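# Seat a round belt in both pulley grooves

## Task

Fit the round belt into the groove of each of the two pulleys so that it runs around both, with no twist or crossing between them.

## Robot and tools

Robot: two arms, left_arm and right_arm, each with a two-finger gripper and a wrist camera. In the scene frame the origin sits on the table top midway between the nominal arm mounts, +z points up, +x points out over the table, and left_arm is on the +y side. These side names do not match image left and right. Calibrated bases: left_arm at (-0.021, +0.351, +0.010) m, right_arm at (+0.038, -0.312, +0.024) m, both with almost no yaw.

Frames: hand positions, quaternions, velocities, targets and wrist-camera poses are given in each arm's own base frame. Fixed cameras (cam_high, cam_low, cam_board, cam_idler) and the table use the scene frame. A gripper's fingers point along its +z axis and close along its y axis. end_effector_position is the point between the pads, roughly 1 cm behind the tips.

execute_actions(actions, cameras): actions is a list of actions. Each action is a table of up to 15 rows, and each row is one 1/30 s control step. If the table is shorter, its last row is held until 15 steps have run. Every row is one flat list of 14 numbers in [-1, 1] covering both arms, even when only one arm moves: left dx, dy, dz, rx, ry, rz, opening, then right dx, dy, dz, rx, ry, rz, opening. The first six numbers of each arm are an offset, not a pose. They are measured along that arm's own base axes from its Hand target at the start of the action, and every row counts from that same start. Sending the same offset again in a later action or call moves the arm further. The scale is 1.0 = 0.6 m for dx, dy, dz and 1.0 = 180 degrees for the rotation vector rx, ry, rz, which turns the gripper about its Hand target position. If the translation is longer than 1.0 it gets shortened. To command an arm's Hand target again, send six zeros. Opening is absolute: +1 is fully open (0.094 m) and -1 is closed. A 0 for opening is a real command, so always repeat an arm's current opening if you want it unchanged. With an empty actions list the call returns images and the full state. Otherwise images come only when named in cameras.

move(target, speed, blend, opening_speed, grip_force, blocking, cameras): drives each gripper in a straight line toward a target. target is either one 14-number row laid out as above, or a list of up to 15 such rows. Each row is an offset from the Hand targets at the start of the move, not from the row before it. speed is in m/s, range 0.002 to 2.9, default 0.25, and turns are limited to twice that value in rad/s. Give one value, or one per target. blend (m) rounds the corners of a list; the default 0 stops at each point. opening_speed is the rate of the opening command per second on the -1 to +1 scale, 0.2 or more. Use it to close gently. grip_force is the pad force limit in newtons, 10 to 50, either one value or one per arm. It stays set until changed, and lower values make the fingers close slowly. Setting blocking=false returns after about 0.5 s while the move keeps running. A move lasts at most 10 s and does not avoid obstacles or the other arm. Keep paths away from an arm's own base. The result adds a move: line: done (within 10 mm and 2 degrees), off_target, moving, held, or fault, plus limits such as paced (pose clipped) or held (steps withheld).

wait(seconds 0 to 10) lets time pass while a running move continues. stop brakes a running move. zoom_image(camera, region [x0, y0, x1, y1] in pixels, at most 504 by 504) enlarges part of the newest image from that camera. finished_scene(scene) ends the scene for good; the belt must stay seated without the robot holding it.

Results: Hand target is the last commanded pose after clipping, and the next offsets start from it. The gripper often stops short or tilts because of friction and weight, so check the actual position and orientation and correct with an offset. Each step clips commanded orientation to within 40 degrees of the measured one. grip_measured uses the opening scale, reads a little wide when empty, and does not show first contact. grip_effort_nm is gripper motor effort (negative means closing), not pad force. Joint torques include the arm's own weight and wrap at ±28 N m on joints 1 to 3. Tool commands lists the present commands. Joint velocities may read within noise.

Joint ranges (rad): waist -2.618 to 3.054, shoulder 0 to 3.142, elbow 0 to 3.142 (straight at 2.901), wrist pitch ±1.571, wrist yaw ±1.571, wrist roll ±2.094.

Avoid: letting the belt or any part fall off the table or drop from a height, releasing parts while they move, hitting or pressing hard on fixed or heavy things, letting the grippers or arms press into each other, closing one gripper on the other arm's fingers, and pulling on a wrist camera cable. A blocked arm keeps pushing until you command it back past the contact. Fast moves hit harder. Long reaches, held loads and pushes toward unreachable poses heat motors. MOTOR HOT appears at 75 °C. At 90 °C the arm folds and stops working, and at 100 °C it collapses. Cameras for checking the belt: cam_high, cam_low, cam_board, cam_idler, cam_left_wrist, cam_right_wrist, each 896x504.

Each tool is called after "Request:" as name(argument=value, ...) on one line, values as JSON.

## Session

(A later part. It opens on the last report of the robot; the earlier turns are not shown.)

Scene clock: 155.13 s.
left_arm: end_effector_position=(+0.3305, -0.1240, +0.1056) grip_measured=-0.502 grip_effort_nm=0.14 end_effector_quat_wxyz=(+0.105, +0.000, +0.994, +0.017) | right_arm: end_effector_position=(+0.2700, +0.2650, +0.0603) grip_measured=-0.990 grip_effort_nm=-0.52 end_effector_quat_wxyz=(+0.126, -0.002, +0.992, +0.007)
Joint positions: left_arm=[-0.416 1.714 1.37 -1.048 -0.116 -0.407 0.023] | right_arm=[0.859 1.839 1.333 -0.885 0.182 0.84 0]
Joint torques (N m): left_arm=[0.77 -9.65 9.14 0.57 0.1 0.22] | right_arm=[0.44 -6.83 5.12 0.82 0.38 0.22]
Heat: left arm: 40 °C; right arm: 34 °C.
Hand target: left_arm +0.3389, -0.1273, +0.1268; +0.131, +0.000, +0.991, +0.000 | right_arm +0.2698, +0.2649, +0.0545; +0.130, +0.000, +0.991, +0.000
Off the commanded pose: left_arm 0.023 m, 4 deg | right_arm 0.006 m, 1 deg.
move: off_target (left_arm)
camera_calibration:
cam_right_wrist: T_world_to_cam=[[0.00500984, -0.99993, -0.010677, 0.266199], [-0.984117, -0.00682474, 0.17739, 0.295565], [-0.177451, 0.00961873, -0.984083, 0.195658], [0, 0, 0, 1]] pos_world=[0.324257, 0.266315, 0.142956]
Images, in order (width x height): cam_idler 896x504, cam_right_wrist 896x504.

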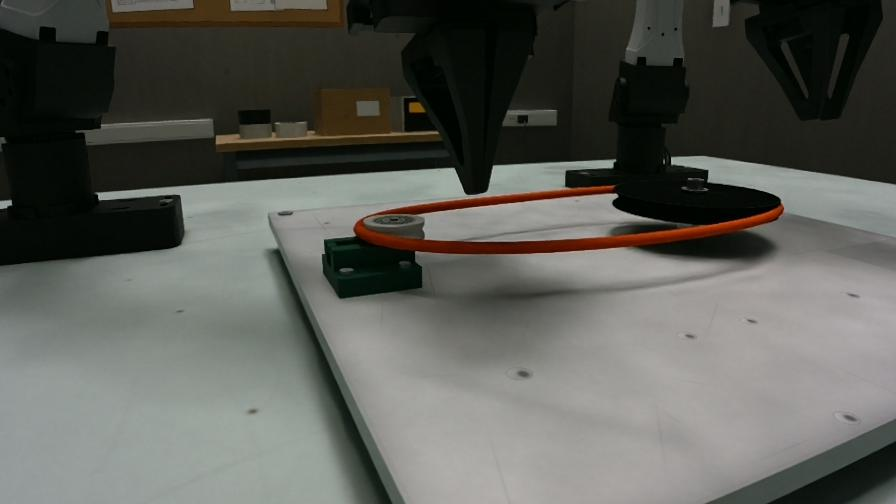

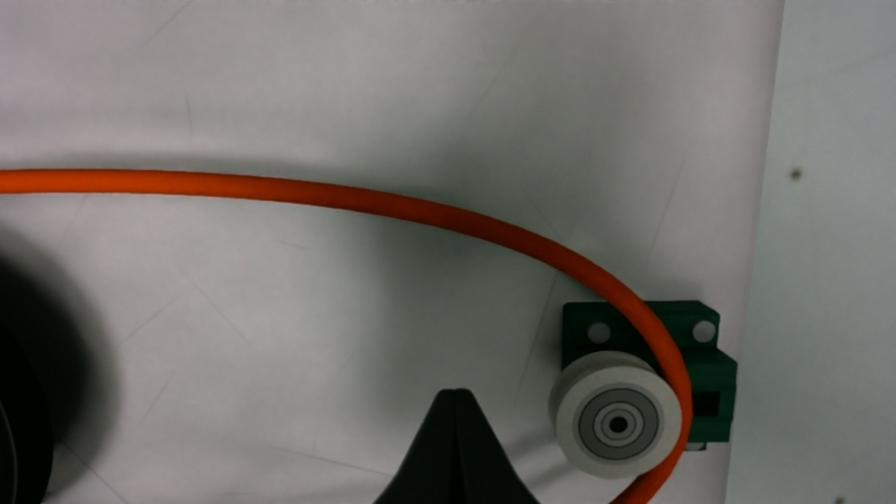

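Request:
move(target=[[0,0,0,0,0,0,-0.5,0.0,0.0,-0.032,0,0,0,-1],[0,0,0,0,0,0,-0.5,0.0,-0.048,-0.032,0,0,0,-1]], speed=0.04, cameras=["cam_idler","cam_board","cam_right_wrist"])

Request:
zoom_image(camera="cam_idler", region=[320, 140, 520, 310])

Scene clock: 157.93 s.
left_arm: end_effector_position=(+0.3305, -0.1240, +0.1056) grip_measured=-0.502 grip_effort_nm=0.14 end_effector_quat_wxyz=(+0.105, +0.000, +0.994, +0.017) | right_arm: end_effector_position=(+0.2690, +0.2464, +0.0312) grip_measured=-0.990 grip_effort_nm=-0.52 end_effector_quat_wxyz=(+0.126, -0.004, +0.992, +0.007)
Joint positions: left_arm=[-0.416 1.714 1.37 -1.048 -0.116 -0.407 0.023] | right_arm=[0.824 1.822 1.188 -0.753 0.173 0.8 0]
Joint torques (N m): left_arm=[0.77 -9.66 9.13 0.57 0.09 0.22] | right_arm=[-1.36 -9.47 4.62 0.54 0.41 0.04]
Heat: left arm: 40 °C; right arm: 35 °C.
Hand target: left_arm +0.3389, -0.1273, +0.1268; +0.131, +0.000, +0.991, +0.000 | right_arm +0.2697, +0.2362, +0.0354; +0.130, +0.000, +0.991, +0.000
Off the commanded pose: left_arm 0.023 m, 4 deg | right_arm 0.011 m, 1 deg.
move: off_target (left_arm, right_arm)
camera_calibration:
cam_right_wrist: T_world_to_cam=[[0.00908747, -0.999903, -0.0105669, 0.246157], [-0.983765, -0.0108339, 0.179133, 0.300513], [-0.179231, 0.00876743, -0.983768, 0.167708], [0, 0, 0, 1]] pos_world=[0.323455, 0.247918, 0.113755]
Images, in order (width x height): cam_board 896x504, cam_idler 896x504, cam_right_wrist 896x504.

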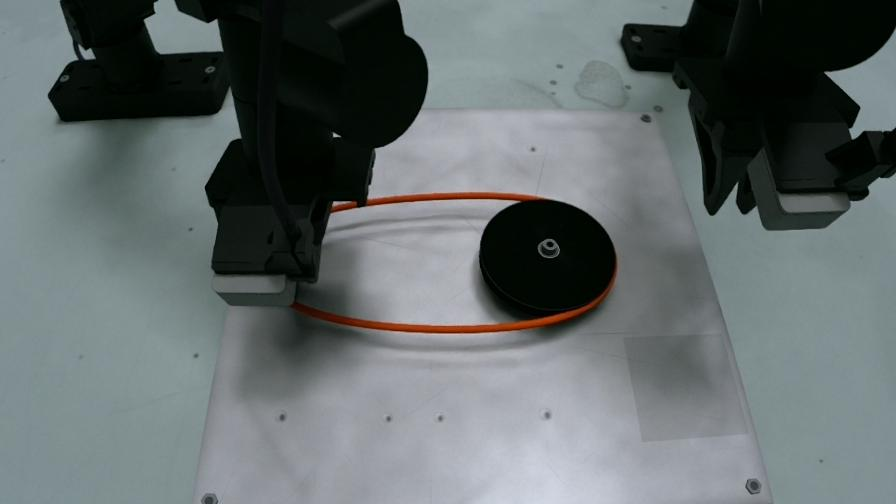

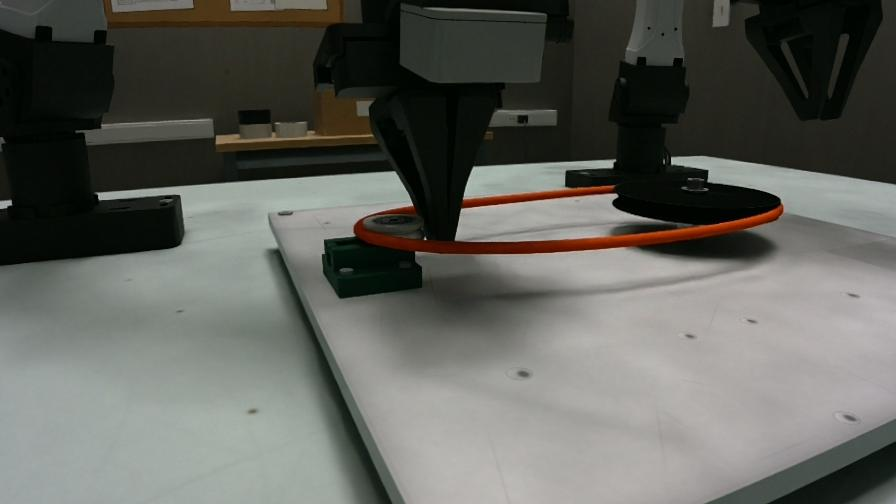

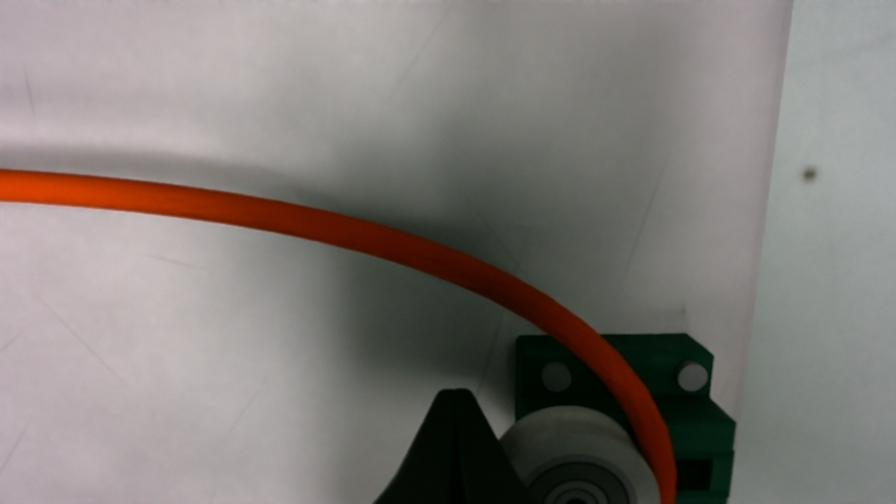

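Scaled by 2.520 from the camera's 896x504 image, which has a finer 1280x720 frame.

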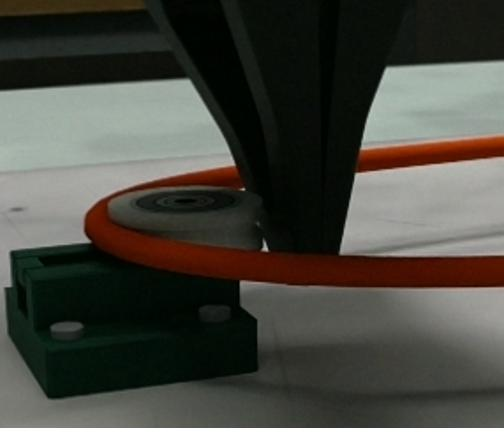

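Request:
move(target=[0,0,0,0,0,0,-0.5,0.0,-0.02,0.008,0,0,0,-1], speed=0.03, cameras=["cam_idler","cam_board"])

Request:
zoom_image(camera="cam_idler", region=[320, 140, 520, 310])

Scene clock: 159.33 s.
left_arm: end_effector_position=(+0.3305, -0.1240, +0.1056) grip_measured=-0.502 grip_effort_nm=0.14 end_effector_quat_wxyz=(+0.105, +0.000, +0.994, +0.017) | right_arm: end_effector_position=(+0.2721, +0.2421, +0.0383) grip_measured=-0.990 grip_effort_nm=-0.52 end_effector_quat_wxyz=(+0.132, -0.004, +0.991, +0.021)
Joint positions: left_arm=[-0.416 1.714 1.37 -1.048 -0.116 -0.407 0.023] | right_arm=[0.802 1.783 1.165 -0.735 0.158 0.776 0]
Joint torques (N m): left_arm=[0.77 -9.66 9.13 0.57 0.1 0.22] | right_arm=[-1.78 -9.13 4.21 0.4 0.48 -0.01]
Heat: left arm: 40 °C; right arm: 35 °C.
Hand target: left_arm +0.3389, -0.1273, +0.1268; +0.131, +0.000, +0.991, +0.000 | right_arm +0.2697, +0.2242, +0.0401; +0.130, +0.000, +0.991, +0.000
Off the commanded pose: left_arm 0.023 m, 4 deg | right_arm 0.018 m, 2 deg.
move: off_target (left_arm, right_arm)
Images, in order (width x height): cam_board 896x504, cam_idler 896x504.

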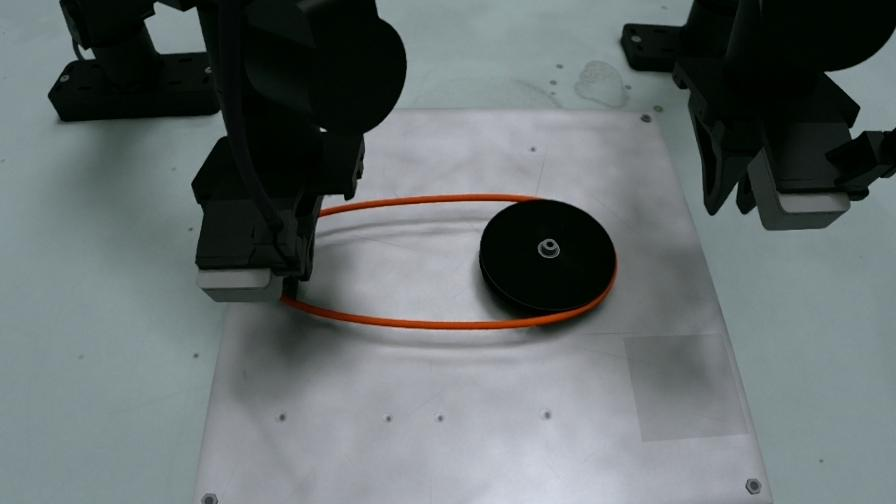

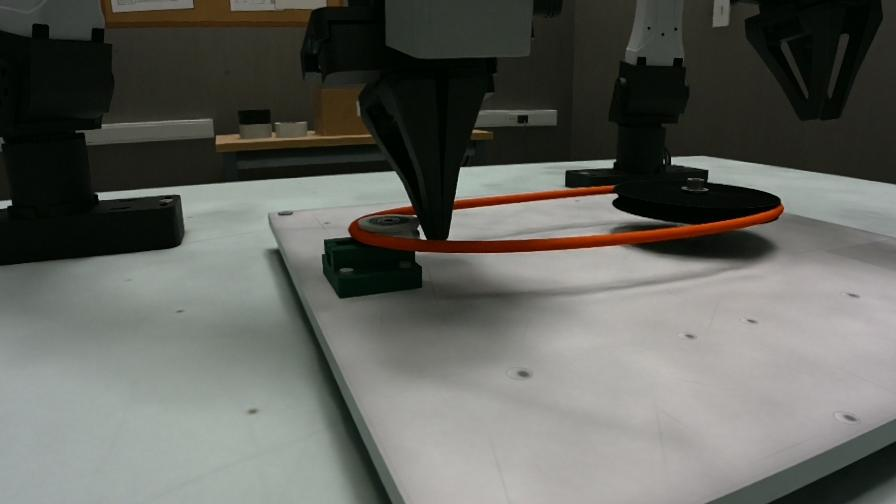

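Scaled by 2.520 from the camera's 896x504 image, which has a finer 1280x720 frame.

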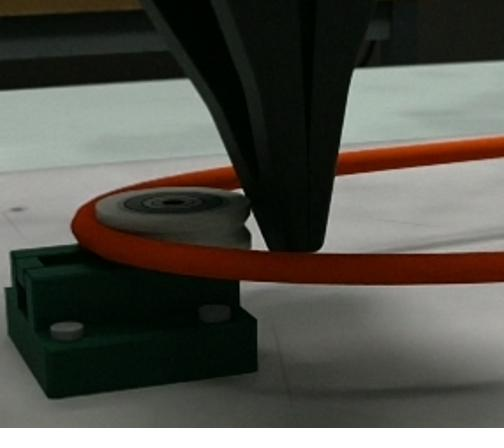

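Request:
move(target=[0,0,0,0,0,0,-0.5,0.0,-0.018,0.0,0,0,0,-1], speed=0.03, cameras=["cam_idler","cam_board"])

Request:
zoom_image(camera="cam_idler", region=[320, 140, 520, 310])

Scene clock: 160.97 s.
left_arm: end_effector_position=(+0.3305, -0.1240, +0.1056) grip_measured=-0.502 grip_effort_nm=0.14 end_effector_quat_wxyz=(+0.105, +0.000, +0.994, +0.017) | right_arm: end_effector_position=(+0.2795, +0.2333, +0.0429) grip_measured=-0.990 grip_effort_nm=-0.52 end_effector_quat_wxyz=(+0.143, +0.000, +0.989, +0.030)
Joint positions: left_arm=[-0.416 1.714 1.37 -1.048 -0.116 -0.407 0.023] | right_arm=[0.769 1.751 1.137 -0.707 0.155 0.749 0]
Joint torques (N m): left_arm=[0.76 -9.66 9.13 0.57 0.09 0.22] | right_arm=[-1.06 -8.65 4.08 0.23 0.44 0.05]
Heat: left arm: 40 °C; right arm: 35 °C.
Hand target: left_arm +0.3389, -0.1273, +0.1268; +0.131, +0.000, +0.991, +0.000 | right_arm +0.2697, +0.2134, +0.0401; +0.130, +0.000, +0.991, +0.000
Off the commanded pose: left_arm 0.023 m, 4 deg | right_arm 0.022 m, 4 deg.
move: off_target (left_arm, right_arm)
Images, in order (width x height): cam_board 896x504, cam_idler 896x504.

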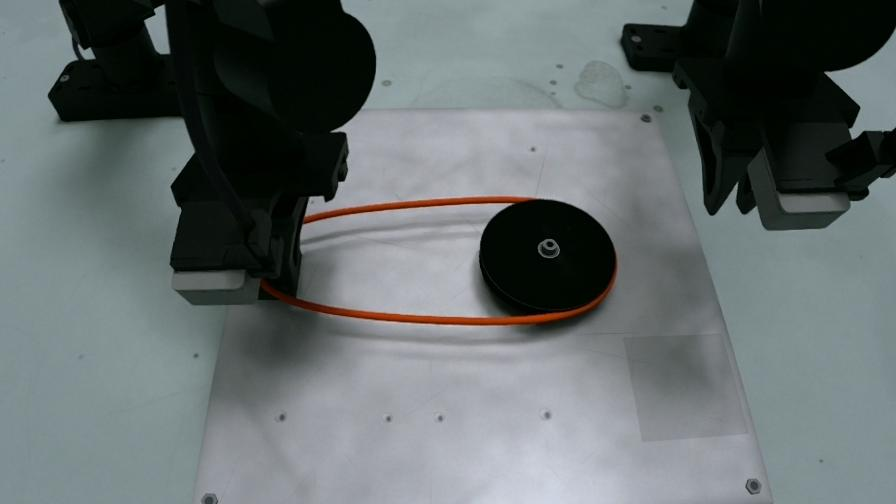

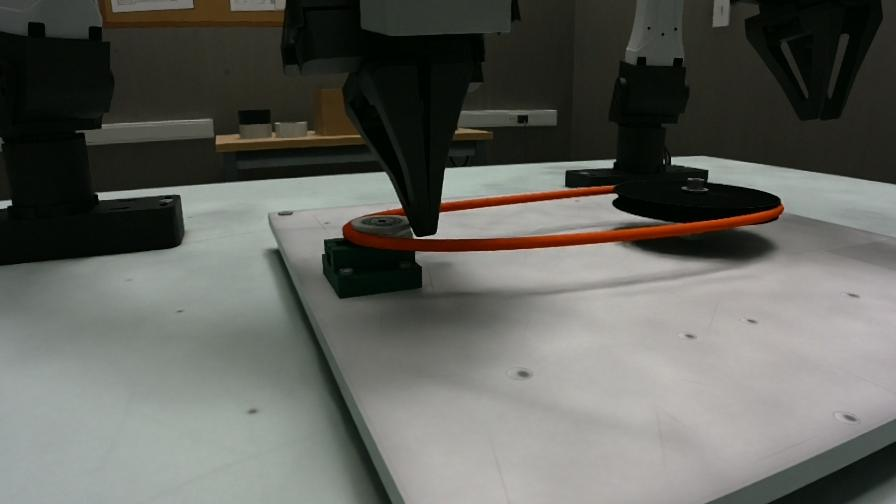

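Scaled by 2.520 from the camera's 896x504 image, which has a finer 1280x720 frame.

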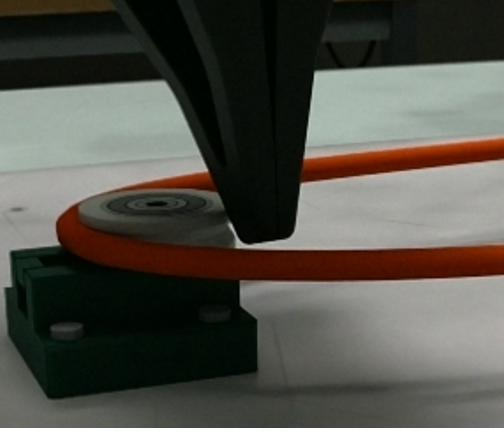

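Request:
move(target=[0,0,0,0,0,0,-0.5,-0.012,-0.018,-0.006,0,0,0,-1], speed=0.03, cameras=["cam_idler","cam_board"])

Request:
zoom_image(camera="cam_idler", region=[320, 140, 520, 310])

Scene clock: 162.20 s.
left_arm: end_effector_position=(+0.3305, -0.1240, +0.1056) grip_measured=-0.502 grip_effort_nm=0.14 end_effector_quat_wxyz=(+0.105, +0.000, +0.994, +0.017) | right_arm: end_effector_position=(+0.2802, +0.2144, +0.0437) grip_measured=-0.990 grip_effort_nm=-0.52 end_effector_quat_wxyz=(+0.160, +0.008, +0.987, +0.017)
Joint positions: left_arm=[-0.416 1.714 1.37 -1.048 -0.116 -0.407 0.023] | right_arm=[0.748 1.701 1.075 -0.683 0.193 0.739 0]
Joint torques (N m): left_arm=[0.76 -9.65 9.13 0.57 0.1 0.22] | right_arm=[-0.17 -7.54 4.07 0.26 0.04 0.05]
Motor temperatures (°C): left_arm=[27 40 40 32 25 25 27] | right_arm=[26 35 34 31 24 27 27]
Heat: left arm: 40 °C; right arm: 35 °C.
Hand target: left_arm +0.3389, -0.1273, +0.1268; +0.131, +0.000, +0.991, +0.000 | right_arm +0.2625, +0.2026, +0.0366; +0.130, +0.000, +0.991, +0.000
Off the commanded pose: left_arm 0.023 m, 4 deg | right_arm 0.022 m, 4 deg.
move: off_target (left_arm, right_arm)
Images, in order (width x height): cam_board 896x504, cam_idler 896x504.

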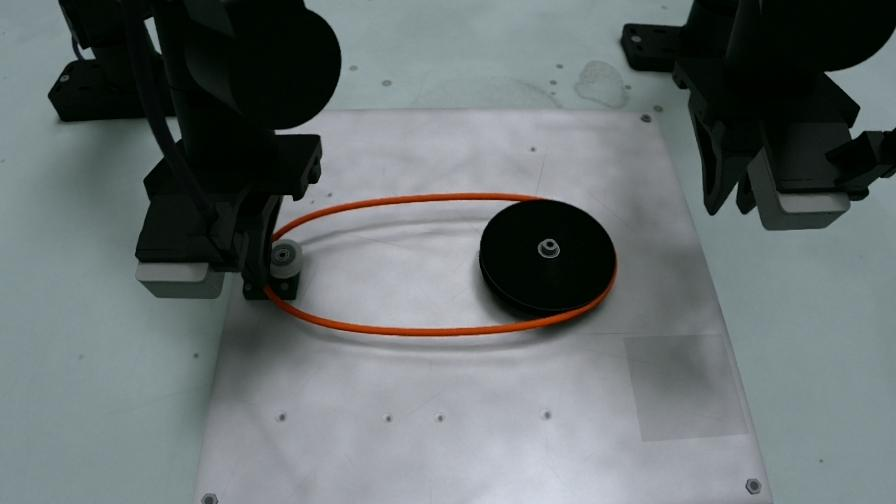

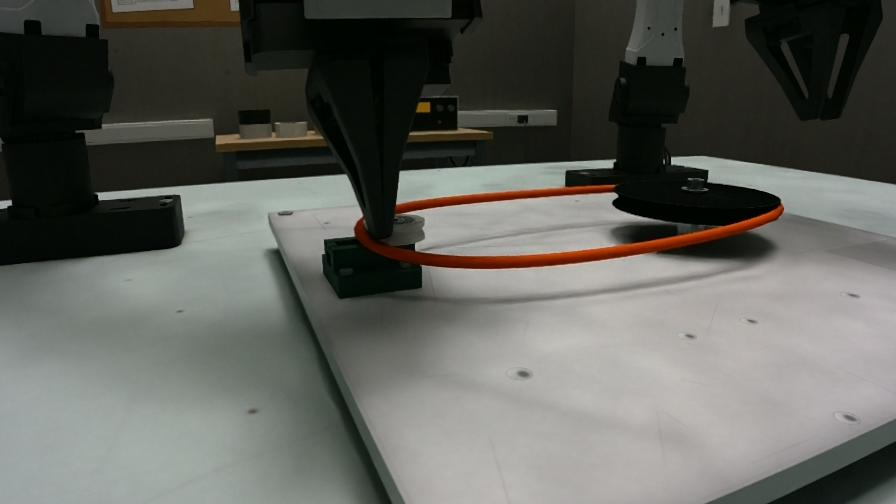

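Scaled by 2.520 from the camera's 896x504 image, which has a finer 1280x720 frame.

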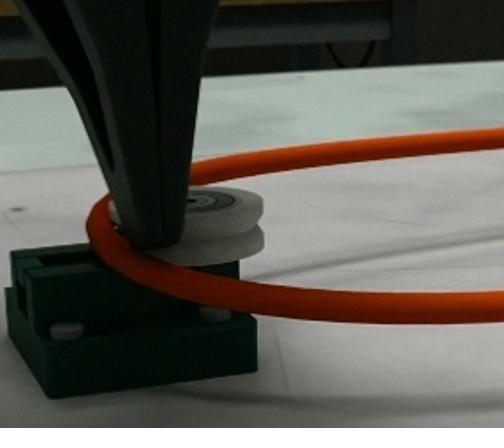

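Request:
move(target=[[0,0,0,0,0,0,-0.5,0.045,0.03,0.008,0,0,0,-1],[0,0,0,0,0,0,-0.5,0.05,0.11,0.008,0,0,0,-1],[0,0,0,0,0,0,-0.5,0.04,0.11,0.17,0,0,0,-1]], speed=0.06, cameras=["cam_idler","cam_board","cam_low","cam_right_wrist"])

Request:
zoom_image(camera="cam_idler", region=[320, 170, 480, 300])

Request:
zoom_image(camera="cam_right_wrist", region=[450, 200, 750, 503])

Request:
zoom_image(camera="cam_idler", region=[580, 150, 820, 280])

Scene clock: 167.73 s.
left_arm: end_effector_position=(+0.3305, -0.1240, +0.1056) grip_measured=-0.502 grip_effort_nm=0.14 end_effector_quat_wxyz=(+0.105, +0.000, +0.994, +0.017) | right_arm: end_effector_position=(+0.2862, +0.2642, +0.1213) grip_measured=-0.990 grip_effort_nm=-0.52 end_effector_quat_wxyz=(+0.116, -0.004, +0.993, -0.015)
Joint positions: left_arm=[-0.416 1.714 1.37 -1.048 -0.116 -0.407 0.023] | right_arm=[0.831 1.889 1.647 -1.192 0.192 0.81 0]
Joint torques (N m): left_arm=[0.76 -9.66 9.11 0.57 0.1 0.22] | right_arm=[0.42 -10.36 8.17 0.45 0.23 0.2]
Heat: left arm: 40 °C; right arm: 36 °C.
Hand target: left_arm +0.3389, -0.1273, +0.1268; +0.131, +0.000, +0.991, +0.000 | right_arm +0.2866, +0.2685, +0.1386; +0.130, +0.000, +0.991, +0.000
Off the commanded pose: left_arm 0.023 m, 4 deg | right_arm 0.018 m, 2 deg.
move: off_target (left_arm, right_arm)
camera_calibration:
cam_right_wrist: T_world_to_cam=[[0.00353115, -0.999399, 0.0344848, 0.260831], [-0.980271, 0.00335569, 0.197628, 0.294499], [-0.197625, -0.0345023, -0.97967, 0.275389], [0, 0, 0, 1]] pos_world=[0.342192, 0.269188, 0.202595]
Images, in order (width x height): cam_low 896x504, cam_board 896x504, cam_idler 896x504, cam_right_wrist 896x504.

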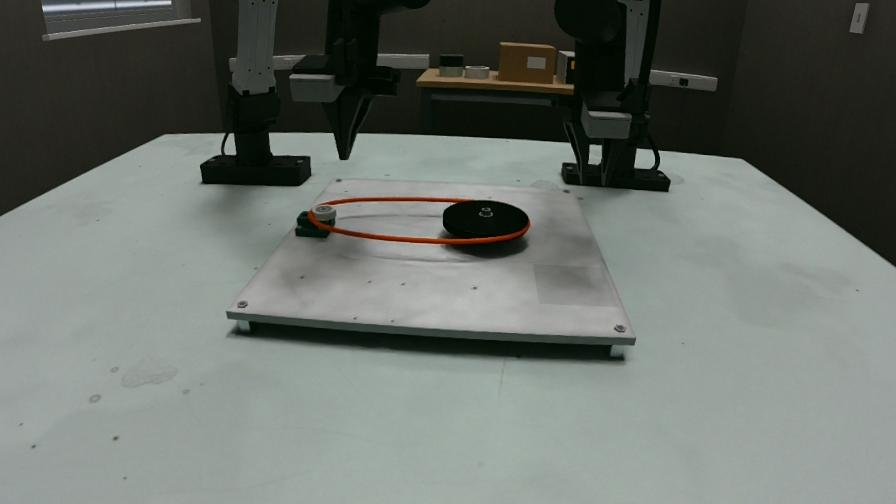

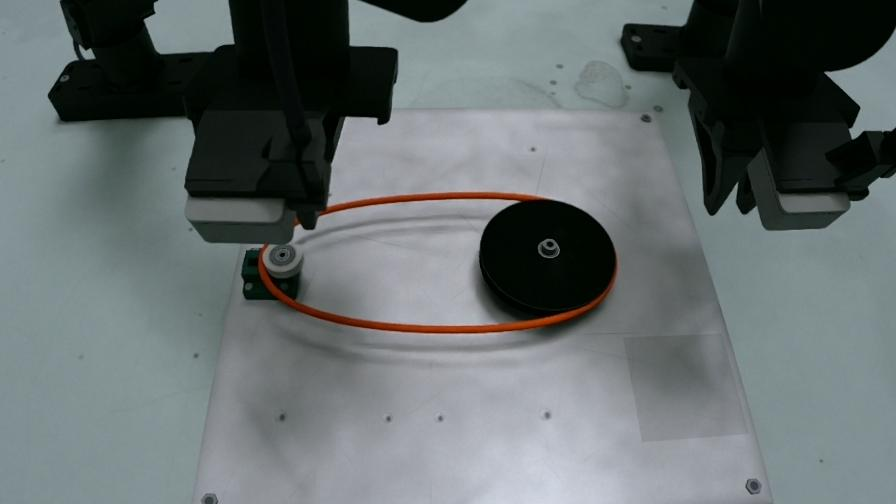

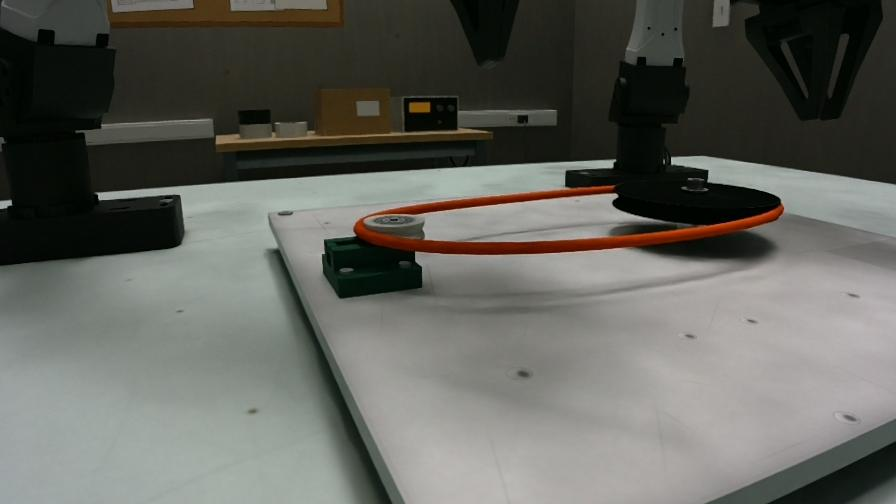

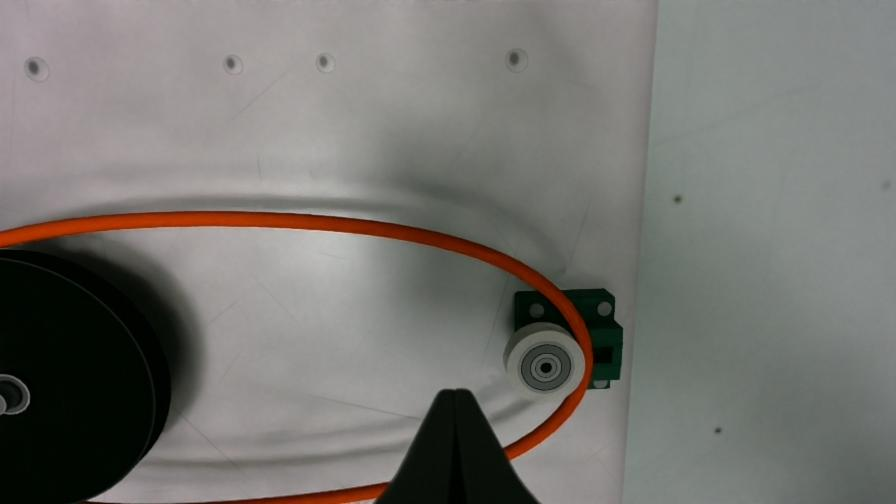

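Scaled by 3.150 from the camera's 896x504 image, which has a finer 1280x720 frame.

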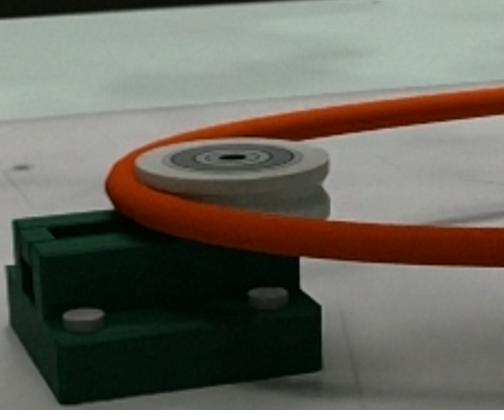

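Scaled by 1.663 from the camera's 896x504 image, which has a finer 1280x720 frame.

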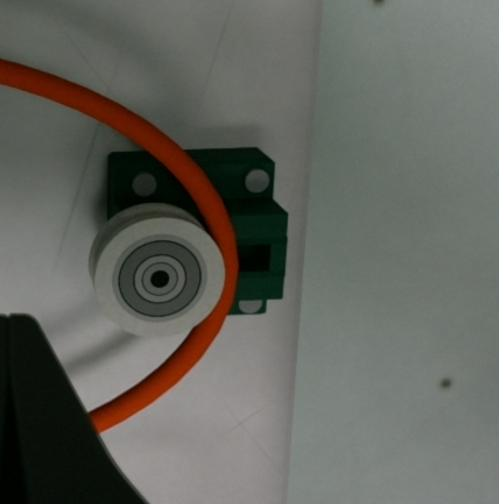

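Scaled by 2.100 from the camera's 896x504 image, which has a finer 1280x720 frame.

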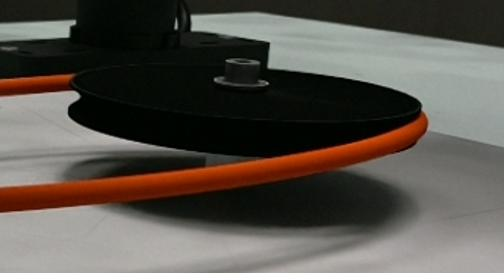

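Request:
finished_scene(scene=1)

The scene is finished: the task was done.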